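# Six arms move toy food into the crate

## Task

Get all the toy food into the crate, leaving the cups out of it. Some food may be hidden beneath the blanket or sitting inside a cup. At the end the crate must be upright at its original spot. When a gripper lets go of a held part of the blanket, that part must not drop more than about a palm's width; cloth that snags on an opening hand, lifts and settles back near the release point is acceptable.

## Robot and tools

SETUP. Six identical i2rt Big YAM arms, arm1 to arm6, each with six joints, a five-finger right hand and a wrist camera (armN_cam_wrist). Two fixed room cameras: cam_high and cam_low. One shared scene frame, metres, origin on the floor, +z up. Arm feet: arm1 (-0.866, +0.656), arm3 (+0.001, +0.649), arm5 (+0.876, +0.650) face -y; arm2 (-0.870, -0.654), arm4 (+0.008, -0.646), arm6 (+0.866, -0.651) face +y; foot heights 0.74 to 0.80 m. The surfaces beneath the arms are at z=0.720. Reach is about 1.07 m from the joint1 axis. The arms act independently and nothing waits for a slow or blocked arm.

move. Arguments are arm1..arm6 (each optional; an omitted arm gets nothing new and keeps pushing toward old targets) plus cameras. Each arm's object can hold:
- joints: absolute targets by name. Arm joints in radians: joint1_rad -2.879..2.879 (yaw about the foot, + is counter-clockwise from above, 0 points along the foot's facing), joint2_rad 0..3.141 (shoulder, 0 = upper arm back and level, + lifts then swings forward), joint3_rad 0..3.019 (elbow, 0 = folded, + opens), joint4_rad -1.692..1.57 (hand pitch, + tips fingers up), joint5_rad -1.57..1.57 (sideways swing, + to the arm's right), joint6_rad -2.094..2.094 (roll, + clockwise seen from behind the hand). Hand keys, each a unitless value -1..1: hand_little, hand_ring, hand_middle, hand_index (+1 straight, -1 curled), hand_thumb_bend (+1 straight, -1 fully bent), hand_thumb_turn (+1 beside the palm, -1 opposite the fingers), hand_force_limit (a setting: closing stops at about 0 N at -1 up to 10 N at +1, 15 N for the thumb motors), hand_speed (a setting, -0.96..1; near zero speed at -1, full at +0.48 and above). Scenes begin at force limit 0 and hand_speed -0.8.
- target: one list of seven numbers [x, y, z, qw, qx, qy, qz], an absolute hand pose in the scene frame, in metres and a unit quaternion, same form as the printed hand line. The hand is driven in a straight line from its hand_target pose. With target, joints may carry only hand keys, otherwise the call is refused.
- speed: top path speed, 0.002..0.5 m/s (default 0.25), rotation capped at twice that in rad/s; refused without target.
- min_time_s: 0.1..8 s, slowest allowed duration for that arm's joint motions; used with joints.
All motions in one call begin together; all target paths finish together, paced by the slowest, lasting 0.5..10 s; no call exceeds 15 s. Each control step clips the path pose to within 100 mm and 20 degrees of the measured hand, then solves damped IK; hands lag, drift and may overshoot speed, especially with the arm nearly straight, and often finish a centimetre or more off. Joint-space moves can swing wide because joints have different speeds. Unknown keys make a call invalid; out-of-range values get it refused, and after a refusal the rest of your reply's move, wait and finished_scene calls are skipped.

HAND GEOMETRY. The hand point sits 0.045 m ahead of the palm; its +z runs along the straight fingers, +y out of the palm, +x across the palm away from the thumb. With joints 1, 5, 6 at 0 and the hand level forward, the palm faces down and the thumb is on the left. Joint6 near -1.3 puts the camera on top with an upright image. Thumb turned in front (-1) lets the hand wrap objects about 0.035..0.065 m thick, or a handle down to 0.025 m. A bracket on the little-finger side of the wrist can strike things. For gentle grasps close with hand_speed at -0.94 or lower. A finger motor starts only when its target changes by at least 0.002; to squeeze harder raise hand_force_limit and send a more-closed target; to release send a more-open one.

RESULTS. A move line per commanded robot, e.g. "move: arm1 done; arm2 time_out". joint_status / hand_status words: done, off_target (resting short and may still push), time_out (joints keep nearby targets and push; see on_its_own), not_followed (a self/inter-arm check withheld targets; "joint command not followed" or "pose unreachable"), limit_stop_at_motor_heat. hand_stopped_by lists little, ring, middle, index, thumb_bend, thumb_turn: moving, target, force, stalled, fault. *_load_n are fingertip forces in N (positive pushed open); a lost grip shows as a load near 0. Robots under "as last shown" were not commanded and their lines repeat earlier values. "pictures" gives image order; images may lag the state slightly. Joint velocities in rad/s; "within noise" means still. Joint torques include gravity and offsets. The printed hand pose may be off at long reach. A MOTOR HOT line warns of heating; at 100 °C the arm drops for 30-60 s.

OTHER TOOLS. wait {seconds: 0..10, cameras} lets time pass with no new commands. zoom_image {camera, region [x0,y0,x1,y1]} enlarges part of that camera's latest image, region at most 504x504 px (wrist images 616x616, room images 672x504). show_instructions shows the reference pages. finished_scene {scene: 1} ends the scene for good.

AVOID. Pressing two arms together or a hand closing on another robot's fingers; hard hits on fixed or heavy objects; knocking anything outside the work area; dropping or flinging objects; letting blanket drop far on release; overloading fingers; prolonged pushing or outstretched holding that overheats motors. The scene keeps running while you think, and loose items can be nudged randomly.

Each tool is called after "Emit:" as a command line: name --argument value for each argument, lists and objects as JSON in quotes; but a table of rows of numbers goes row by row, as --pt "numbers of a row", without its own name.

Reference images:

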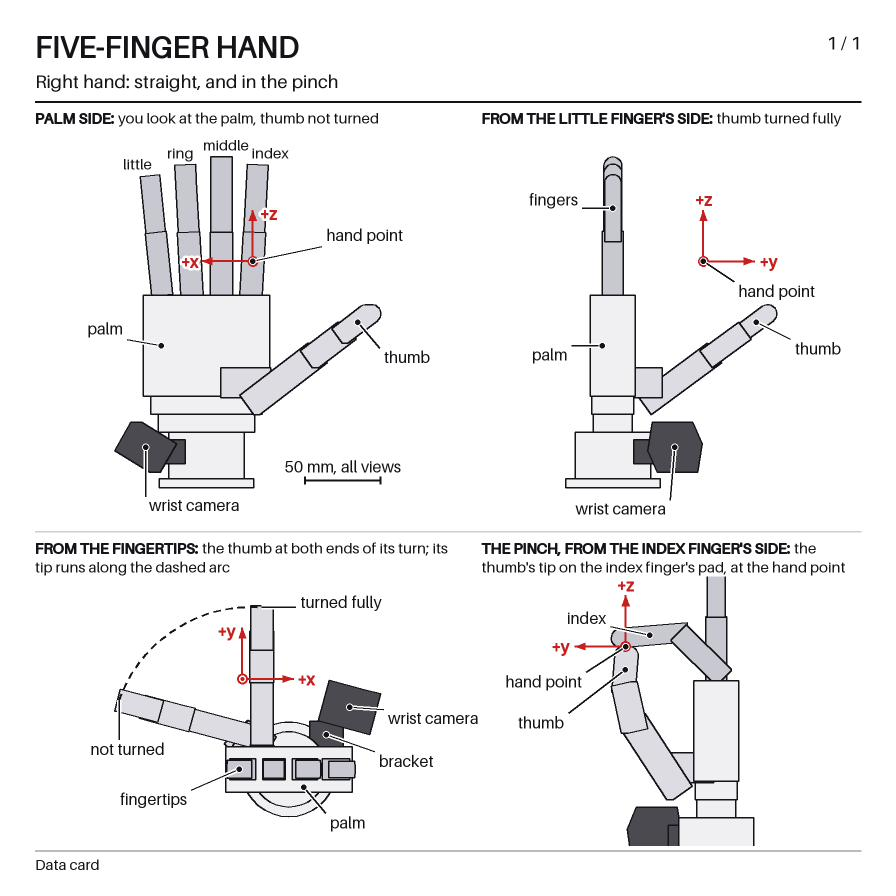

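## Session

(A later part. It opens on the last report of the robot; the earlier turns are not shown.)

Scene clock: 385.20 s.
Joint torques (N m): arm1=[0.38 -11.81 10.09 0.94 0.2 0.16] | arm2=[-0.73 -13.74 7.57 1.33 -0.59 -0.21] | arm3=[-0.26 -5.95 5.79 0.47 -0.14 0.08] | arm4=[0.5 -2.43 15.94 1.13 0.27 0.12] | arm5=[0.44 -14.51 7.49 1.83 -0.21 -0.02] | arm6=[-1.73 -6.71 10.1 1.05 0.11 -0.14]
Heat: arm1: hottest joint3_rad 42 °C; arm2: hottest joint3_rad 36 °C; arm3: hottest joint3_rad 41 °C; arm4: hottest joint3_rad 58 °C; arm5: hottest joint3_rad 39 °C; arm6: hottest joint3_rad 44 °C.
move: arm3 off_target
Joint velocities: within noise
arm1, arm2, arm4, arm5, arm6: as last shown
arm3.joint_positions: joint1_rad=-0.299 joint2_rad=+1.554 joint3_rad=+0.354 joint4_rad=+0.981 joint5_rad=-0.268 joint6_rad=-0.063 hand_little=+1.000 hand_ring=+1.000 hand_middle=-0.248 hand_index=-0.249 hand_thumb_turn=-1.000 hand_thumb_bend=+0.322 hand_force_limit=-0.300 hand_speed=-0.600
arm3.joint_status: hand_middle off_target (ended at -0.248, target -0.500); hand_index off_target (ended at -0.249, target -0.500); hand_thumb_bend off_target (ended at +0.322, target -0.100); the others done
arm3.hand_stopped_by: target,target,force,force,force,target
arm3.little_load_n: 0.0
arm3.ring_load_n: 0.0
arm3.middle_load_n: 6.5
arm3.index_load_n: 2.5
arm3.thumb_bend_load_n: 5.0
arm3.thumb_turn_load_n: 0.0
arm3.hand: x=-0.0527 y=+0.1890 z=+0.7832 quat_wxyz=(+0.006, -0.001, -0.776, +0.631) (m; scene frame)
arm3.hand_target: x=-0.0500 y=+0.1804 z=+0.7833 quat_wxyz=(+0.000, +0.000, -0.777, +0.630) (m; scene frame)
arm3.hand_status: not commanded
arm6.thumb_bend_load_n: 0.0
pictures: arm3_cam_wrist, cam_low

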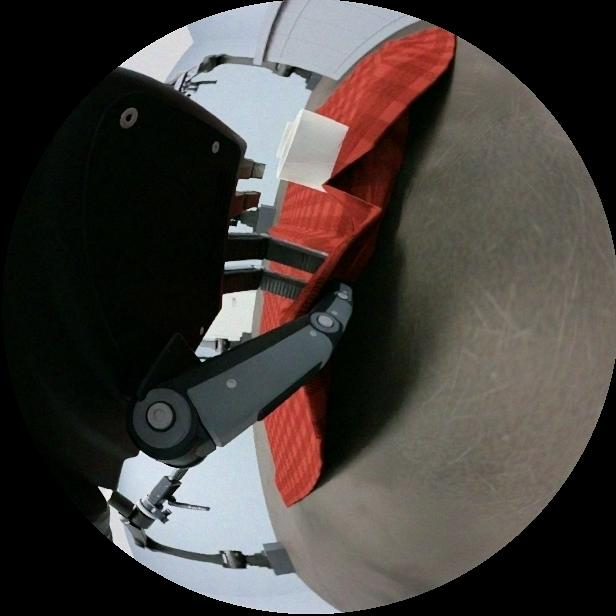

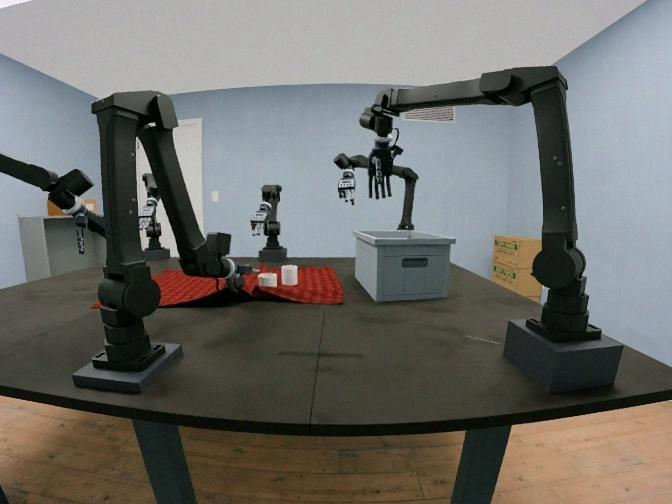

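Emit:
move --arm3 '{"target":[-0.052,0.20,0.85,0,0,0.7771,-0.6293],"speed":0.06}' --arm1 '{"target":[-0.34,0.40,0.90,0.0548,-0.0677,0.7742,-0.6269],"speed":0.4}' --arm5 '{"target":[0.22,0.38,0.86,-0.3610,0.4458,0.6366,-0.5155],"speed":0.3}' --cameras '["all"]'

Scene clock: 388.40 s.
Joint torques (N m): arm1=[1.44 -9.93 7.6 2.62 0.4 -0.04] | arm2=[-0.79 -13.86 7.62 1.29 -0.59 -0.2] | arm3=[-2.37 -5.77 7.76 0.64 -0.41 0.05] | arm4=[0.56 -2.37 15.92 1.13 0.27 0.12] | arm5=[-0.79 -14.74 8.94 2.59 0.23 -0.02] | arm6=[-1.73 -6.53 10.11 1.05 0.12 -0.13]
Heat: arm1: hottest joint3_rad 42 °C; arm2: hottest joint3_rad 36 °C; arm3: hottest joint3_rad 41 °C; arm4: hottest joint3_rad 59 °C; arm5: hottest joint3_rad 39 °C; arm6: hottest joint3_rad 44 °C.
move: arm1 done; arm3 off_target; arm5 off_target
Joint velocities: within noise
arm1.joint_positions: joint1_rad=+1.386 joint2_rad=+1.695 joint3_rad=+0.926 joint4_rad=+0.199 joint5_rad=+1.157 joint6_rad=+0.518 hand_little=+0.400 hand_ring=+0.350 hand_middle=+0.350 hand_index=+0.350 hand_thumb_turn=-1.000 hand_thumb_bend=+0.991 hand_force_limit=-0.200 hand_speed=-0.750
arm1.joint_status: not commanded
arm1.hand_stopped_by: target,target,target,target,force,target
arm1.little_load_n: 0.0
arm1.ring_load_n: 0.0
arm1.middle_load_n: 0.0
arm1.index_load_n: -0.5
arm1.thumb_bend_load_n: 0.0
arm1.thumb_turn_load_n: 0.0
arm1.hand: x=-0.3419 y=+0.3998 z=+0.8938 quat_wxyz=(-0.049, +0.071, -0.777, +0.623) (m; scene frame)
arm1.hand_target: x=-0.3400 y=+0.4001 z=+0.8999 quat_wxyz=(-0.055, +0.068, -0.774, +0.627) (m; scene frame)
arm1.hand_status: done (0.006 m and 0.9 deg from the pose sent, 0.379 m and 49.1 deg at the start)
arm2, arm4, arm6: as last shown
arm2.ring_load_n: 0.5
arm3.joint_positions: joint1_rad=-0.309 joint2_rad=+1.248 joint3_rad=+0.354 joint4_rad=+0.647 joint5_rad=-0.289 joint6_rad=-0.064 hand_little=+1.000 hand_ring=+1.000 hand_middle=-0.248 hand_index=-0.249 hand_thumb_turn=-1.000 hand_thumb_bend=+0.322 hand_force_limit=-0.300 hand_speed=-0.600
arm3.joint_status: not commanded
arm3.hand_stopped_by: target,target,force,force,force,target
arm3.little_load_n: 0.0
arm3.ring_load_n: 0.0
arm3.middle_load_n: 6.0
arm3.index_load_n: 3.5
arm3.thumb_bend_load_n: 4.5
arm3.thumb_turn_load_n: 0.0
arm3.hand: x=-0.0473 y=+0.2092 z=+0.8360 quat_wxyz=(-0.002, +0.000, -0.784, +0.621) (m; scene frame)
arm3.hand_target: x=-0.0521 y=+0.2003 z=+0.8503 quat_wxyz=(+0.000, +0.000, -0.777, +0.630) (m; scene frame)
arm3.hand_status: off_target (0.017 m and 1.3 deg from the pose sent, 0.068 m and 0.7 deg at the start)
arm5.joint_positions: joint1_rad=-1.214 joint2_rad=+1.895 joint3_rad=+1.009 joint4_rad=+0.646 joint5_rad=-0.005 joint6_rad=-0.012 hand_little=+1.000 hand_ring=+1.000 hand_middle=+1.000 hand_index=+1.000 hand_thumb_turn=-1.000 hand_thumb_bend=+1.000 hand_force_limit=-0.200 hand_speed=-0.500
arm5.joint_status: not commanded
arm5.hand_stopped_by: target,target,target,target,target,target
arm5.little_load_n: 0.0
arm5.ring_load_n: 0.0
arm5.middle_load_n: 0.0
arm5.index_load_n: 0.0
arm5.thumb_bend_load_n: 0.0
arm5.thumb_turn_load_n: 0.0
arm5.hand: x=+0.2357 y=+0.3796 z=+0.8535 quat_wxyz=(+0.355, -0.443, -0.649, +0.507) (m; scene frame)
arm5.hand_target: x=+0.2207 y=+0.3803 z=+0.8603 quat_wxyz=(+0.361, -0.446, -0.637, +0.516) (m; scene frame)
arm5.hand_status: off_target (0.017 m and 1.9 deg from the pose sent, 0.269 m and 68.6 deg at the start)
arm6.middle_load_n: -0.5
pictures: arm1_cam_wrist, arm2_cam_wrist, arm3_cam_wrist, arm4_cam_wrist, arm5_cam_wrist, arm6_cam_wrist, cam_high, cam_low

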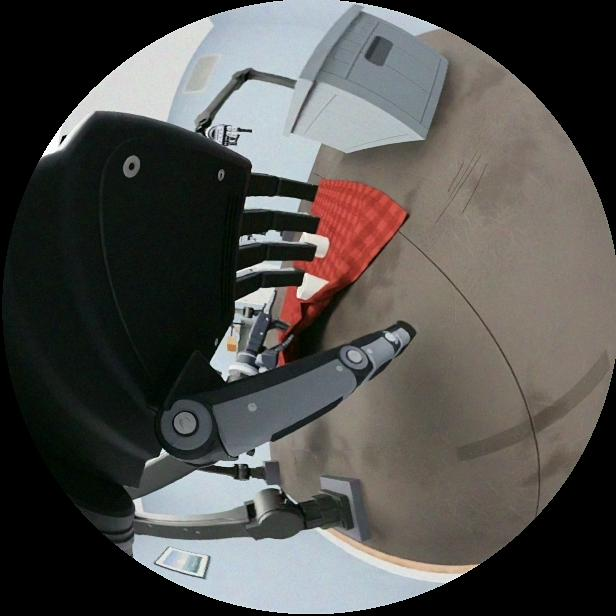

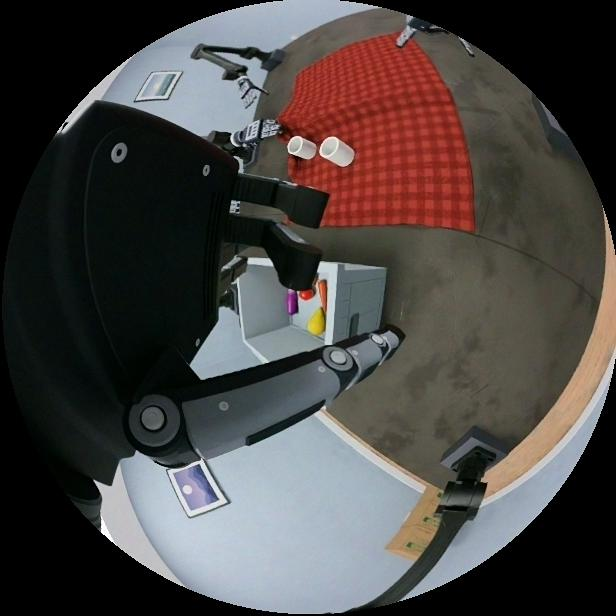

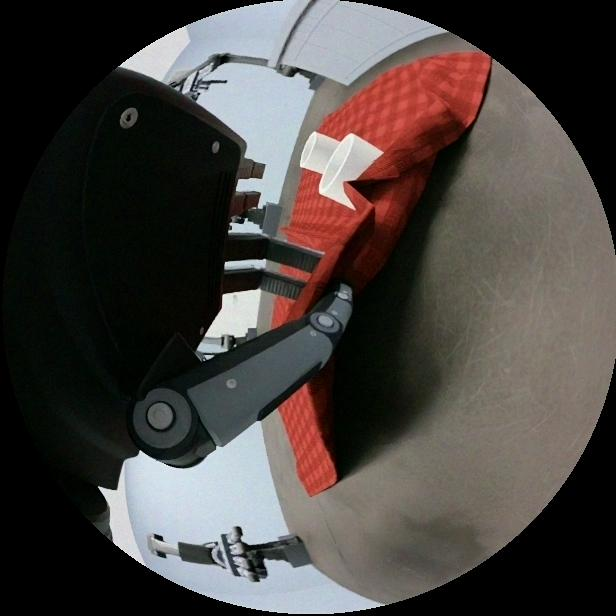

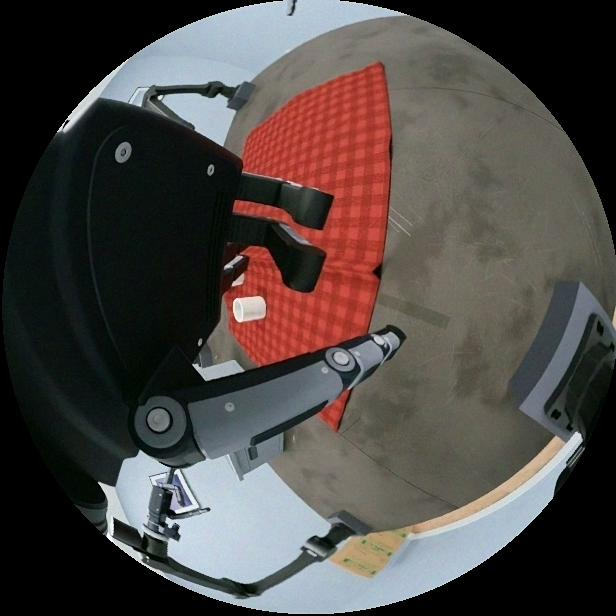

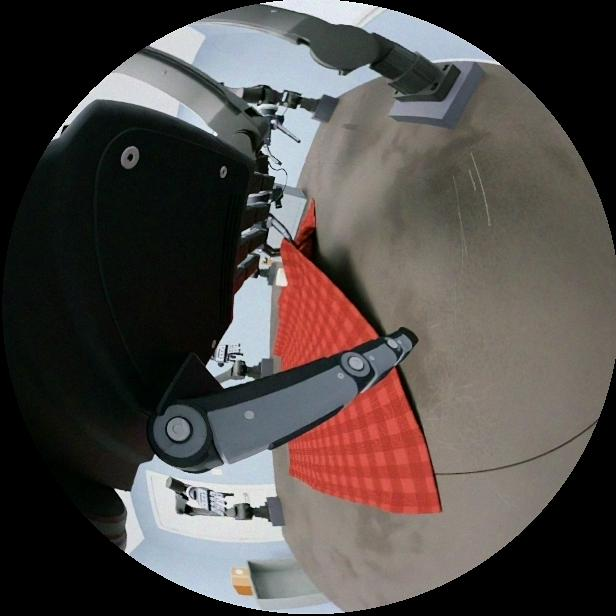

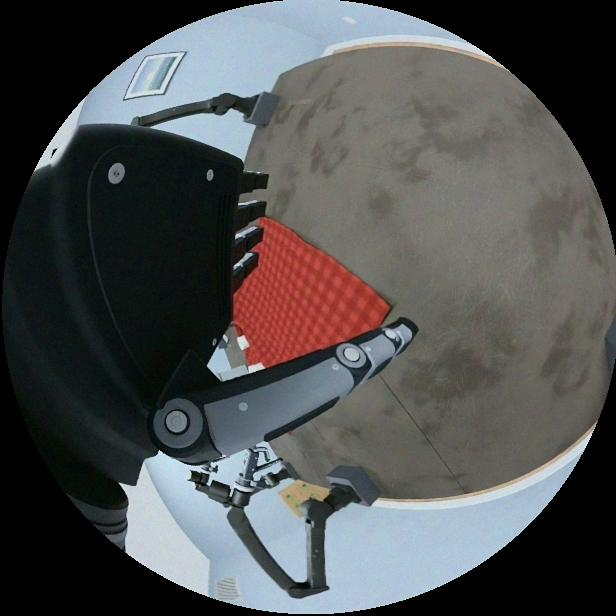

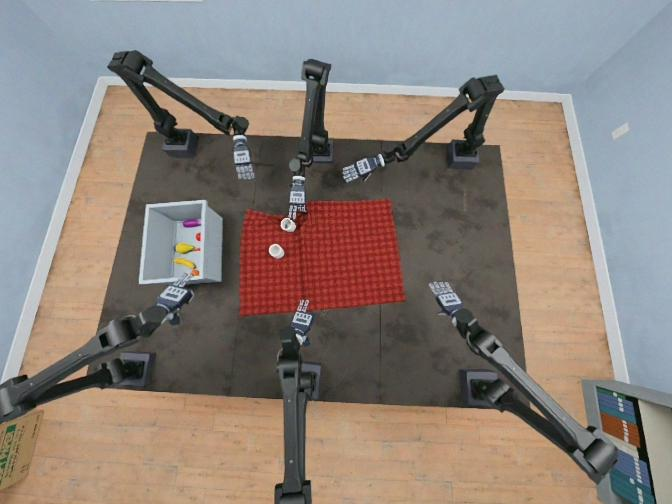

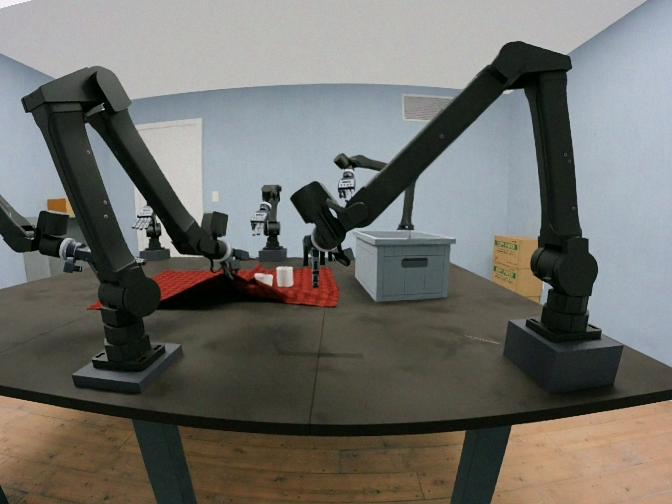

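Emit:
move --arm3 '{"target":[-0.048,0.20,0.895,0,0,0.7771,-0.6293],"speed":0.06}' --arm1 '{"target":[-0.29,0.41,0.79,0.0548,-0.0677,0.7742,-0.6269],"speed":0.2}' --arm5 '{"target":[0.15,0.40,0.79,-0.3610,0.4458,0.6366,-0.5155],"speed":0.2}' --cameras '["arm1_cam_wrist","arm3_cam_wrist","arm5_cam_wrist","cam_low"]'

Emit:
zoom_image --camera "cam_low" --region '[80, 240, 350, 330]'

Scene clock: 390.00 s.
Joint torques (N m): arm1=[2.26 -11.63 9.11 2.48 0.47 0.14] | arm2=[-0.56 -13.8 7.65 1.25 -0.57 -0.19] | arm3=[-0.5 -5.13 10.54 0.62 -0.3 0.05] | arm4=[0.5 -2.43 15.94 1.13 0.28 0.12] | arm5=[-0.62 -17.26 8.68 2.55 -0.01 -0.18] | arm6=[-1.67 -6.71 10.1 1.05 0.12 -0.13]
Heat: arm1: hottest joint3_rad 42 °C; arm2: hottest joint3_rad 36 °C; arm3: hottest joint3_rad 41 °C; arm4: hottest joint3_rad 59 °C; arm5: hottest joint3_rad 39 °C; arm6: hottest joint3_rad 44 °C.
move: arm1 off_target; arm3 off_target; arm5 off_target
Joint velocities: within noise
arm1.joint_positions: joint1_rad=+1.411 joint2_rad=+2.012 joint3_rad=+0.998 joint4_rad=+0.365 joint5_rad=+1.186 joint6_rad=+0.549 hand_little=+0.400 hand_ring=+0.350 hand_middle=+0.350 hand_index=+0.350 hand_thumb_turn=-1.000 hand_thumb_bend=+0.991 hand_force_limit=-0.200 hand_speed=-0.750
arm1.joint_status: not commanded
arm1.hand_stopped_by: target,target,target,target,force,target
arm1.little_load_n: 0.0
arm1.ring_load_n: 0.0
arm1.middle_load_n: 0.0
arm1.index_load_n: 0.0
arm1.thumb_bend_load_n: 0.0
arm1.thumb_turn_load_n: 0.0
arm1.hand: x=-0.3133 y=+0.4065 z=+0.7733 quat_wxyz=(-0.028, +0.085, -0.779, +0.621) (m; scene frame)
arm1.hand_target: x=-0.2909 y=+0.4105 z=+0.7906 quat_wxyz=(-0.055, +0.068, -0.774, +0.627) (m; scene frame)
arm1.hand_status: off_target (0.029 m and 3.7 deg from the pose sent, 0.117 m and 0.9 deg at the start)
arm2, arm4, arm6: as last shown
arm2.ring_load_n: 0.0
arm3.joint_positions: joint1_rad=-0.309 joint2_rad=+1.099 joint3_rad=+0.395 joint4_rad=+0.436 joint5_rad=-0.280 joint6_rad=-0.064 hand_little=+1.000 hand_ring=+1.000 hand_middle=-0.249 hand_index=-0.249 hand_thumb_turn=-1.000 hand_thumb_bend=+0.322 hand_force_limit=-0.300 hand_speed=-0.600
arm3.joint_status: not commanded
arm3.hand_stopped_by: target,target,force,force,force,target
arm3.little_load_n: 0.0
arm3.ring_load_n: 0.0
arm3.middle_load_n: 3.0
arm3.index_load_n: 3.5
arm3.thumb_bend_load_n: 3.5
arm3.thumb_turn_load_n: 0.0
arm3.hand: x=-0.0469 y=+0.2156 z=+0.8690 quat_wxyz=(-0.001, -0.005, -0.791, +0.612) (m; scene frame)
arm3.hand_target: x=-0.0479 y=+0.2013 z=+0.8953 quat_wxyz=(+0.000, +0.000, -0.777, +0.630) (m; scene frame)
arm3.hand_status: off_target (0.030 m and 2.6 deg from the pose sent, 0.060 m and 1.3 deg at the start)
arm4.middle_load_n: -0.5
arm5.joint_positions: joint1_rad=-1.288 joint2_rad=+2.137 joint3_rad=+1.205 joint4_rad=+0.700 joint5_rad=-0.069 joint6_rad=-0.012 hand_little=+1.000 hand_ring=+1.000 hand_middle=+1.000 hand_index=+1.000 hand_thumb_turn=-1.000 hand_thumb_bend=+1.000 hand_force_limit=-0.200 hand_speed=-0.500
arm5.joint_status: not commanded
arm5.hand_stopped_by: target,target,target,target,target,target
arm5.little_load_n: 0.0
arm5.ring_load_n: 0.0
arm5.middle_load_n: 0.0
arm5.index_load_n: 0.0
arm5.thumb_bend_load_n: 0.0
arm5.thumb_turn_load_n: 0.0
arm5.hand: x=+0.1632 y=+0.3991 z=+0.7904 quat_wxyz=(+0.354, -0.450, -0.642, +0.510) (m; scene frame)
arm5.hand_target: x=+0.1506 y=+0.4003 z=+0.7902 quat_wxyz=(+0.361, -0.446, -0.637, +0.515) (m; scene frame)
arm5.hand_status: off_target (0.013 m and 1.2 deg from the pose sent, 0.109 m and 1.9 deg at the start)
arm6.middle_load_n: 0.0
arm6.index_load_n: -0.5
pictures: arm1_cam_wrist, arm3_cam_wrist, arm5_cam_wrist, cam_low

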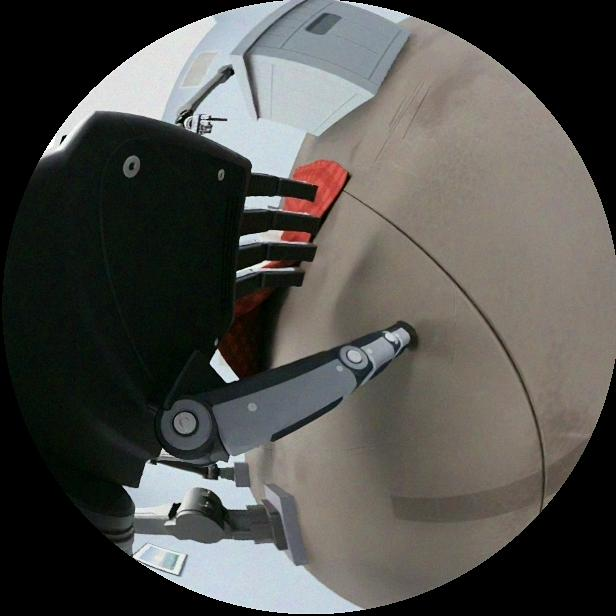

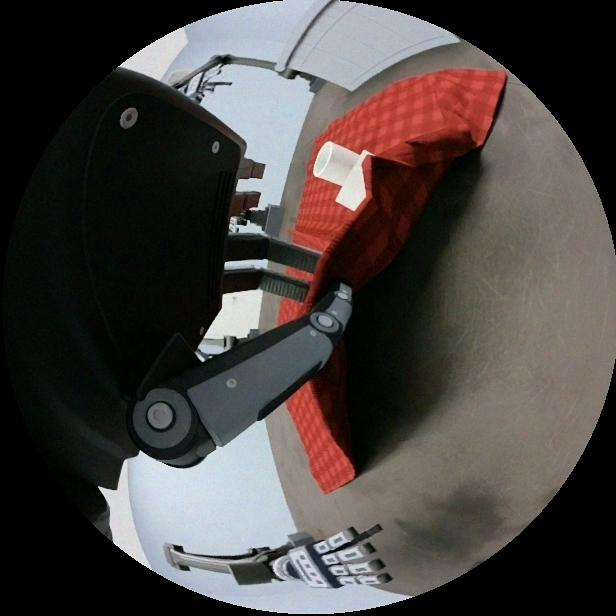

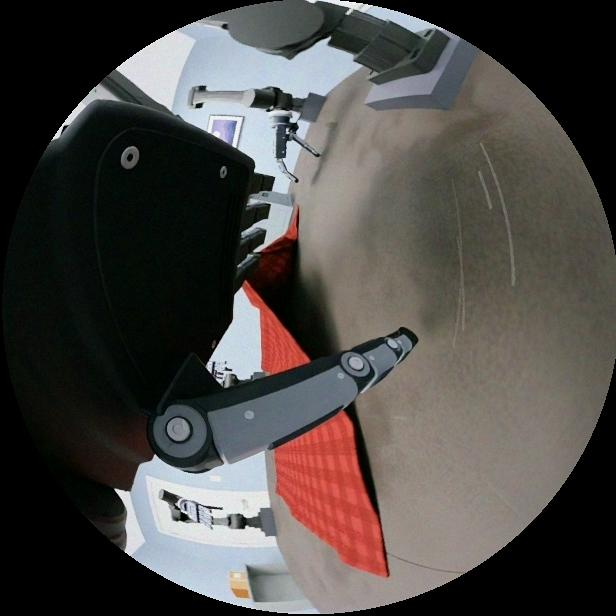

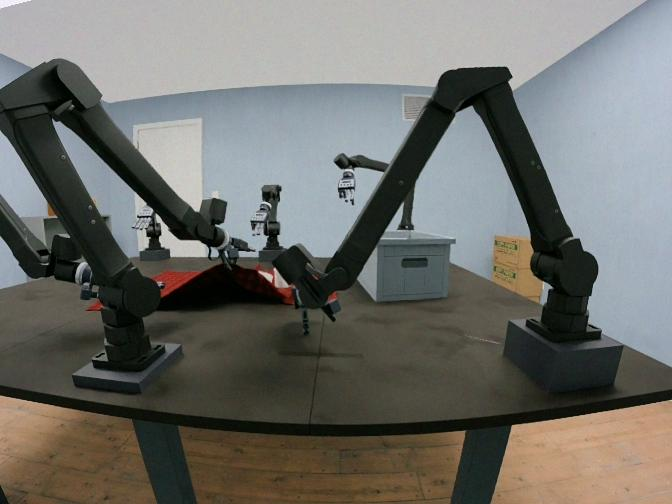

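Scaled by 1.867 from the camera's 672x504 image, which has a finer 960x720 frame.

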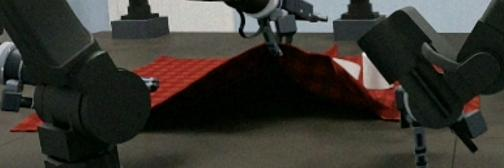

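Emit:
zoom_image --camera "cam_low" --region '[150, 255, 310, 315]'

Emit:
zoom_image --camera "arm5_cam_wrist" --region '[220, 180, 400, 360]'

Emit:
zoom_image --camera "arm3_cam_wrist" --region '[280, 240, 500, 460]'

Scaled by 3.150 from the camera's 672x504 image, which has a finer 960x720 frame.

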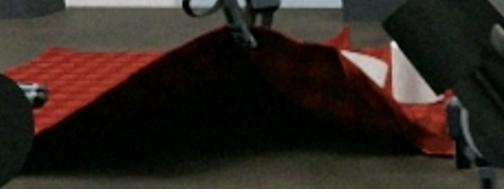

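Scaled by 2.800 from the camera's 616x616 image, which has a finer 880x880 frame.

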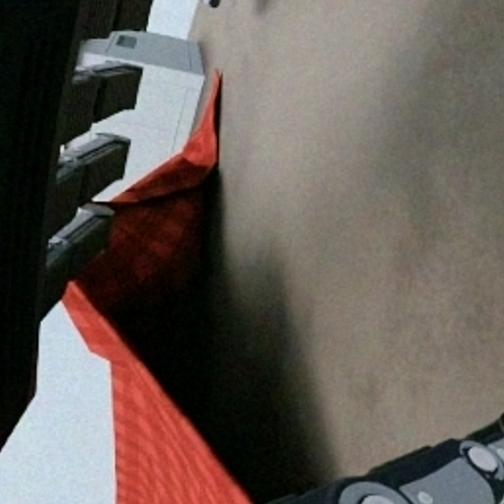

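Scaled by 2.291 from the camera's 616x616 image, which has a finer 880x880 frame.

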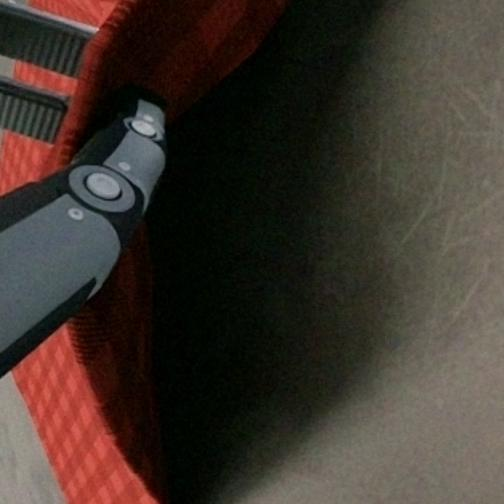

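Emit:
move --arm3 '{"target":[-0.045,0.11,0.93,0,0,0.7771,-0.6293],"speed":0.08}' --arm1 '{"target":[-0.34,0.42,0.88,0.0548,-0.0677,0.7742,-0.6269],"speed":0.2}' --cameras '["arm1_cam_wrist","arm3_cam_wrist","arm5_cam_wrist","cam_low","cam_high"]'

Emit:
zoom_image --camera "cam_low" --region '[120, 240, 320, 315]'

Scene clock: 392.83 s.
Joint torques (N m): arm1=[2.49 -10.29 6.98 1.33 0.41 0.14] | arm2=[-0.73 -13.86 7.61 1.28 -0.58 -0.21] | arm3=[-0.32 -6.42 11.02 0.62 -0.06 0.09] | arm4=[0.56 -2.37 15.92 1.14 0.27 0.11] | arm5=[-0.62 -17.26 8.68 2.55 -0.01 -0.18] | arm6=[-1.85 -6.53 10.1 1.02 0.12 -0.13]
Heat: arm1: hottest joint3_rad 42 °C; arm2: hottest joint3_rad 36 °C; arm3: hottest joint3_rad 42 °C; arm4: hottest joint3_rad 59 °C; arm5: hottest joint3_rad 39 °C; arm6: hottest joint3_rad 44 °C.
move: arm1 done; arm3 off_target
Joint velocities: within noise
arm1.joint_positions: joint1_rad=+1.414 joint2_rad=+1.730 joint3_rad=+0.913 joint4_rad=+0.222 joint5_rad=+1.192 joint6_rad=+0.554 hand_little=+0.400 hand_ring=+0.350 hand_middle=+0.350 hand_index=+0.350 hand_thumb_turn=-1.000 hand_thumb_bend=+0.991 hand_force_limit=-0.200 hand_speed=-0.750
arm1.joint_status: not commanded
arm1.hand_stopped_by: target,target,target,target,force,target
arm1.little_load_n: 0.0
arm1.ring_load_n: 0.0
arm1.middle_load_n: 0.0
arm1.index_load_n: 0.0
arm1.thumb_bend_load_n: 0.0
arm1.thumb_turn_load_n: 0.0
arm1.hand: x=-0.3417 y=+0.4115 z=+0.8773 quat_wxyz=(-0.049, +0.066, -0.775, +0.627) (m; scene frame)
arm1.hand_target: x=-0.3399 y=+0.4200 z=+0.8800 quat_wxyz=(-0.055, +0.068, -0.774, +0.627) (m; scene frame)
arm1.hand_status: done (0.009 m and 0.7 deg from the pose sent, 0.111 m and 3.8 deg at the start)
arm2, arm4, arm5, arm6: as last shown
arm2.index_load_n: 0.5
arm3.joint_positions: joint1_rad=-0.235 joint2_rad=+1.272 joint3_rad=+0.649 joint4_rad=+0.382 joint5_rad=-0.210 joint6_rad=-0.051 hand_little=+1.000 hand_ring=+1.000 hand_middle=-0.249 hand_index=-0.250 hand_thumb_turn=-1.000 hand_thumb_bend=+0.321 hand_force_limit=-0.300 hand_speed=-0.600
arm3.joint_status: not commanded
arm3.hand_stopped_by: target,target,force,force,force,target
arm3.little_load_n: 0.0
arm3.ring_load_n: 0.0
arm3.middle_load_n: 1.5
arm3.index_load_n: 0.0
arm3.thumb_bend_load_n: 2.0
arm3.thumb_turn_load_n: 0.0
arm3.hand: x=-0.0461 y=+0.1259 z=+0.9124 quat_wxyz=(+0.003, +0.000, -0.784, +0.620) (m; scene frame)
arm3.hand_target: x=-0.0447 y=+0.1112 z=+0.9302 quat_wxyz=(+0.000, +0.000, -0.777, +0.629) (m; scene frame)
arm3.hand_status: off_target (0.024 m and 1.3 deg from the pose sent, 0.122 m and 2.6 deg at the start)
arm4.middle_load_n: 0.0
arm5.index_load_n: -0.5
arm6.ring_load_n: -0.5
arm6.index_load_n: 0.0
pictures: arm1_cam_wrist, arm3_cam_wrist, arm5_cam_wrist, cam_high, cam_low

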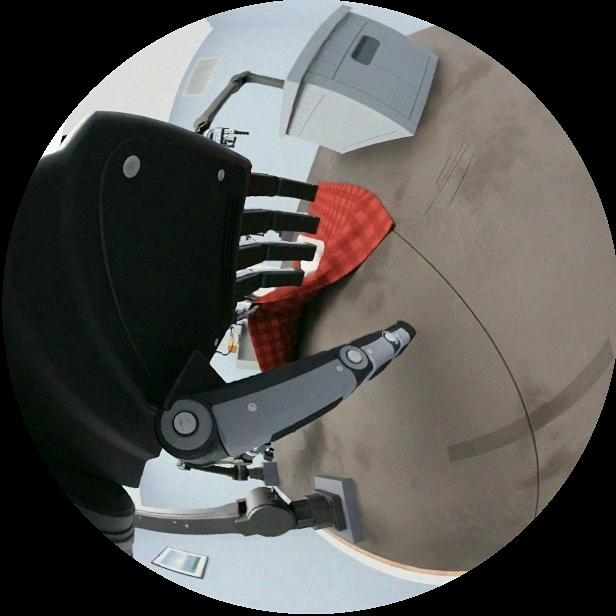

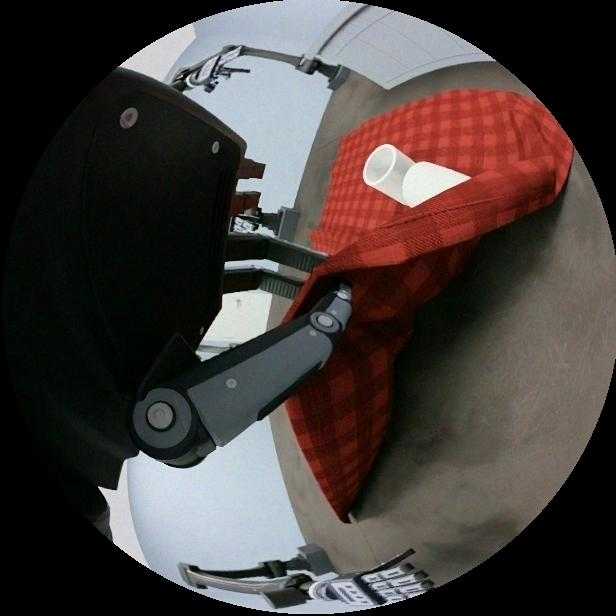

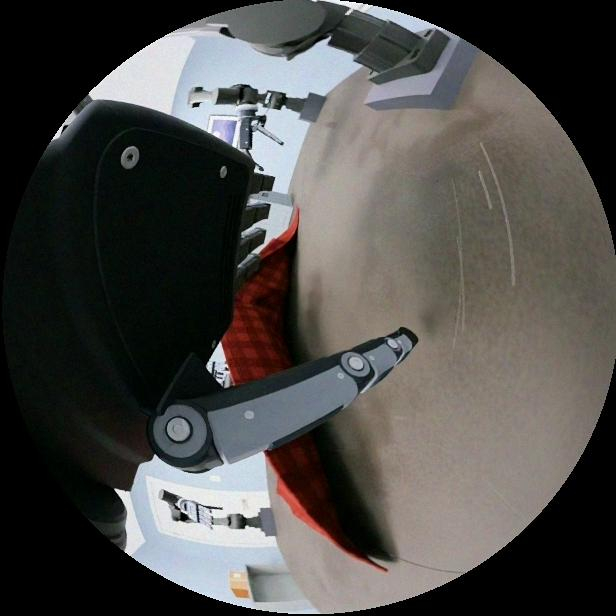

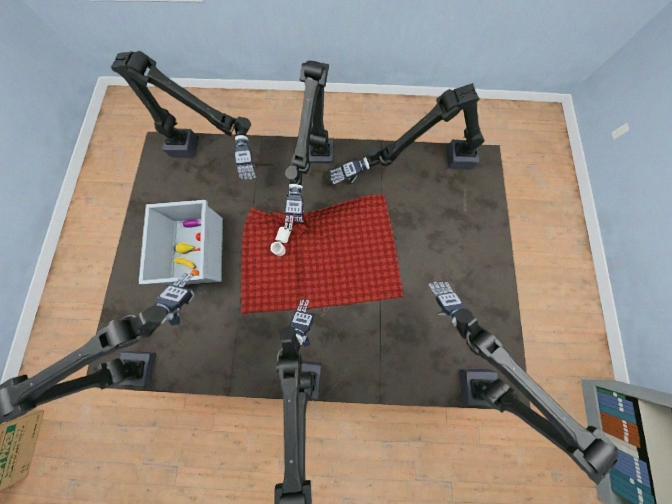

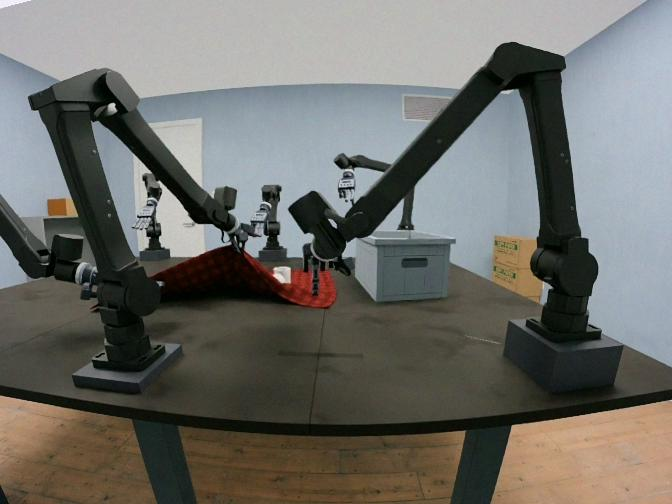

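Scaled by 2.520 from the camera's 672x504 image, which has a finer 960x720 frame.

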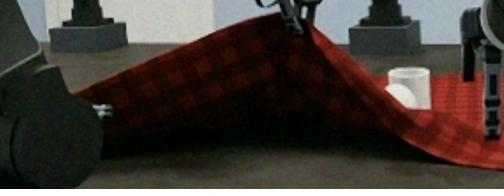

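Emit:
move --arm3 '{"joints":{"hand_force_limit":-0.2,"hand_index":-0.6,"hand_middle":-0.6,"hand_thumb_bend":0.0}}'

Emit:
move --arm3 '{"target":[-0.02,0.01,0.95,0,0,0.7771,-0.6293],"speed":0.08}' --cameras '["arm1_cam_wrist","arm3_cam_wrist","arm5_cam_wrist","cam_low","cam_high"]'

Emit:
zoom_image --camera "cam_low" --region '[120, 240, 320, 315]'

Scene clock: 393.50 s.
Joint torques (N m): arm1=[2.43 -10.17 6.98 1.29 0.41 0.15] | arm2=[-0.79 -13.8 7.61 1.24 -0.58 -0.2] | arm3=[-0.15 -6.59 10.99 0.61 -0.05 0.1] | arm4=[0.56 -2.43 15.94 1.13 0.27 0.12] | arm5=[-0.62 -17.2 8.68 2.54 -0.01 -0.18] | arm6=[-1.67 -6.48 10.14 1.03 0.11 -0.13]
Heat: arm1: hottest joint3_rad 42 °C; arm2: hottest joint3_rad 36 °C; arm3: hottest joint3_rad 42 °C; arm4: hottest joint3_rad 59 °C; arm5: hottest joint3_rad 39 °C; arm6: hottest joint3_rad 44 °C.
move: arm3 off_target
Joint velocities: within noise
arm1, arm2, arm4, arm5, arm6: as last shown
arm2.index_load_n: 0.0
arm3.joint_positions: joint1_rad=-0.235 joint2_rad=+1.272 joint3_rad=+0.649 joint4_rad=+0.382 joint5_rad=-0.210 joint6_rad=-0.051 hand_little=+1.000 hand_ring=+1.000 hand_middle=-0.278 hand_index=-0.316 hand_thumb_turn=-1.000 hand_thumb_bend=+0.310 hand_force_limit=-0.200 hand_speed=-0.600
arm3.joint_status: hand_middle off_target (ended at -0.278, target -0.600); hand_index off_target (ended at -0.316, target -0.600); hand_thumb_bend off_target (ended at +0.310, target +0.000); the others done
arm3.hand_stopped_by: target,target,force,force,force,target
arm3.little_load_n: 0.0
arm3.ring_load_n: 0.0
arm3.middle_load_n: 11.0
arm3.index_load_n: 3.5
arm3.thumb_bend_load_n: 8.0
arm3.thumb_turn_load_n: 0.5
arm3.hand: x=-0.0462 y=+0.1259 z=+0.9124 quat_wxyz=(+0.003, -0.001, -0.784, +0.620) (m; scene frame)
arm3.hand_target: x=-0.0448 y=+0.1112 z=+0.9302 quat_wxyz=(+0.000, +0.000, -0.777, +0.629) (m; scene frame)
arm3.hand_status: not commanded
arm4.ring_load_n: 0.5
arm5.index_load_n: 0.0
arm6.ring_load_n: 0.0
arm6.middle_load_n: 0.5
arm6.thumb_turn_load_n: -0.5
pictures: none

Scene clock: 395.33 s.
Joint torques (N m): arm1=[2.37 -10.23 6.98 1.32 0.42 0.15] | arm2=[-0.85 -13.8 7.54 1.22 -0.57 -0.19] | arm3=[0.5 -10.11 12.08 0.92 -0.15 0.15] | arm4=[0.56 -2.49 15.94 1.14 0.27 0.12] | arm5=[-0.62 -17.2 8.68 2.55 0 -0.18] | arm6=[-1.79 -6.53 10.07 1.01 0.11 -0.14]
Heat: arm1: hottest joint3_rad 42 °C; arm2: hottest joint3_rad 36 °C; arm3: hottest joint3_rad 42 °C; arm4: hottest joint3_rad 59 °C; arm5: hottest joint3_rad 39 °C; arm6: hottest joint3_rad 44 °C.
move: arm3 off_target
Joint velocities: within noise
arm1, arm4, arm5: as last shown
arm2.joint_positions: joint1_rad=-0.983 joint2_rad=+1.424 joint3_rad=+1.522 joint4_rad=-0.972 joint5_rad=-0.602 joint6_rad=-0.555 hand_little=-1.000 hand_ring=-1.000 hand_middle=+1.000 hand_index=+1.000 hand_thumb_turn=-1.000 hand_thumb_bend=+1.000 hand_force_limit=-0.250 hand_speed=-0.500
arm2.joint_status: not commanded
arm2.hand_stopped_by: target,target,target,target,target,target
arm2.little_load_n: 0.0
arm2.ring_load_n: 0.0
arm2.middle_load_n: 0.0
arm2.index_load_n: 0.0
arm2.thumb_bend_load_n: 0.0
arm2.thumb_turn_load_n: 0.0
arm2.hand: x=-0.5007 y=-0.2820 z=+1.0923 quat_wxyz=(-0.428, +0.899, -0.092, +0.027) (m; scene frame)
arm2.hand_target: x=-0.5001 y=-0.2801 z=+1.1000 quat_wxyz=(-0.437, +0.895, -0.078, +0.038) (m; scene frame)
arm2.hand_status: not commanded
arm3.joint_positions: joint1_rad=-0.143 joint2_rad=+1.489 joint3_rad=+0.911 joint4_rad=+0.321 joint5_rad=-0.112 joint6_rad=-0.037 hand_little=+1.000 hand_ring=+1.000 hand_middle=-0.278 hand_index=-0.316 hand_thumb_turn=-1.000 hand_thumb_bend=+0.310 hand_force_limit=-0.200 hand_speed=-0.600
arm3.joint_status: not commanded
arm3.hand_stopped_by: target,target,force,force,force,target
arm3.little_load_n: 0.0
arm3.ring_load_n: 0.0
arm3.middle_load_n: 10.0
arm3.index_load_n: 3.5
arm3.thumb_bend_load_n: 8.0
arm3.thumb_turn_load_n: 0.0
arm3.hand: x=-0.0275 y=+0.0302 z=+0.9233 quat_wxyz=(+0.008, -0.001, -0.790, +0.613) (m; scene frame)
arm3.hand_target: x=-0.0198 y=+0.0121 z=+0.9503 quat_wxyz=(+0.000, +0.000, -0.777, +0.630) (m; scene frame)
arm3.hand_status: off_target (0.034 m and 2.6 deg from the pose sent, 0.125 m and 1.3 deg at the start)
arm4.ring_load_n: 0.0
arm6.joint_positions: joint1_rad=+0.654 joint2_rad=+1.221 joint3_rad=+0.920 joint4_rad=-0.410 joint5_rad=+0.360 joint6_rad=+0.306 hand_little=+1.000 hand_ring=+1.000 hand_middle=+1.000 hand_index=+1.000 hand_thumb_turn=-1.000 hand_thumb_bend=+1.000 hand_force_limit=-0.200 hand_speed=-0.500
arm6.joint_status: not commanded
arm6.hand_stopped_by: target,target,target,target,target,target
arm6.little_load_n: 0.0
arm6.ring_load_n: -0.5
arm6.middle_load_n: 0.0
arm6.index_load_n: 0.0
arm6.thumb_bend_load_n: 0.0
arm6.thumb_turn_load_n: 0.0
arm6.hand: x=+0.5759 y=-0.2495 z=+0.9728 quat_wxyz=(-0.441, +0.892, +0.090, -0.051) (m; scene frame)
arm6.hand_target: x=+0.5799 y=-0.2500 z=+0.9700 quat_wxyz=(-0.436, +0.894, +0.094, -0.046) (m; scene frame)
arm6.hand_status: not commanded
pictures: arm1_cam_wrist, arm3_cam_wrist, arm5_cam_wrist, cam_high, cam_low

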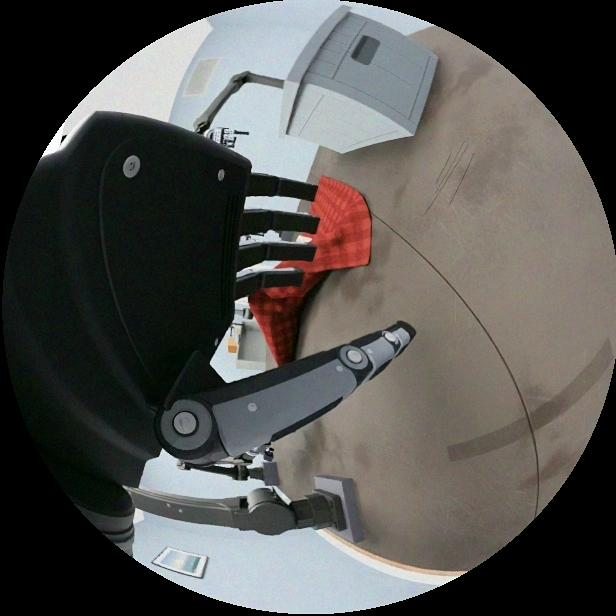

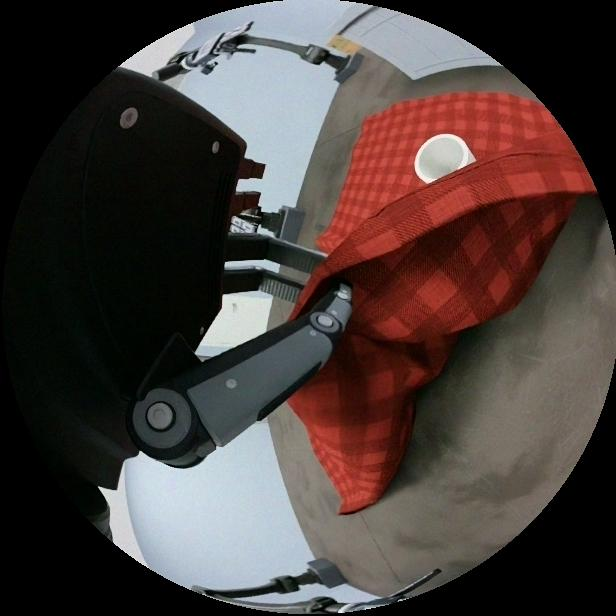

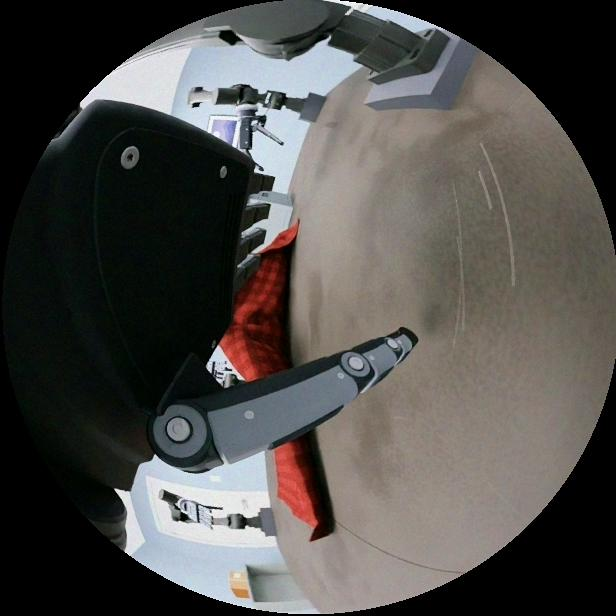

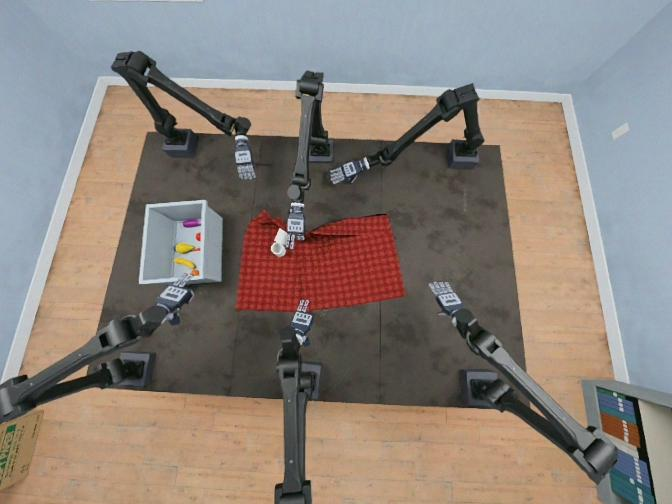

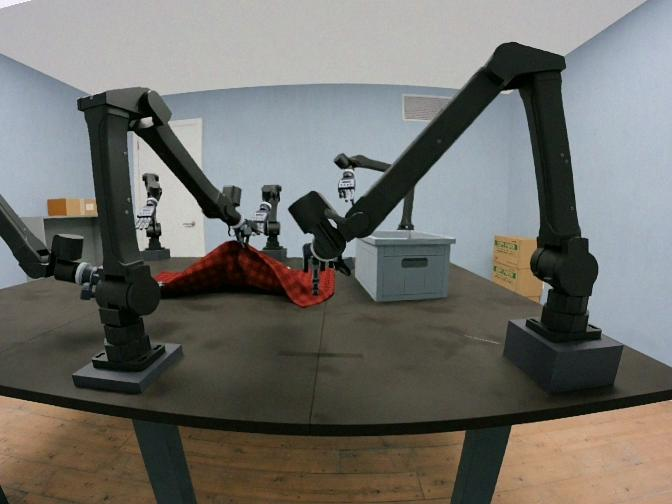

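Scaled by 2.520 from the camera's 672x504 image, which has a finer 960x720 frame.

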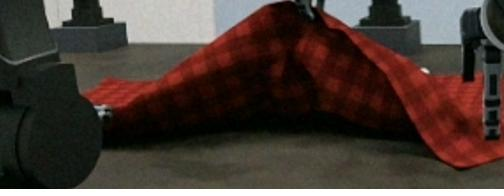

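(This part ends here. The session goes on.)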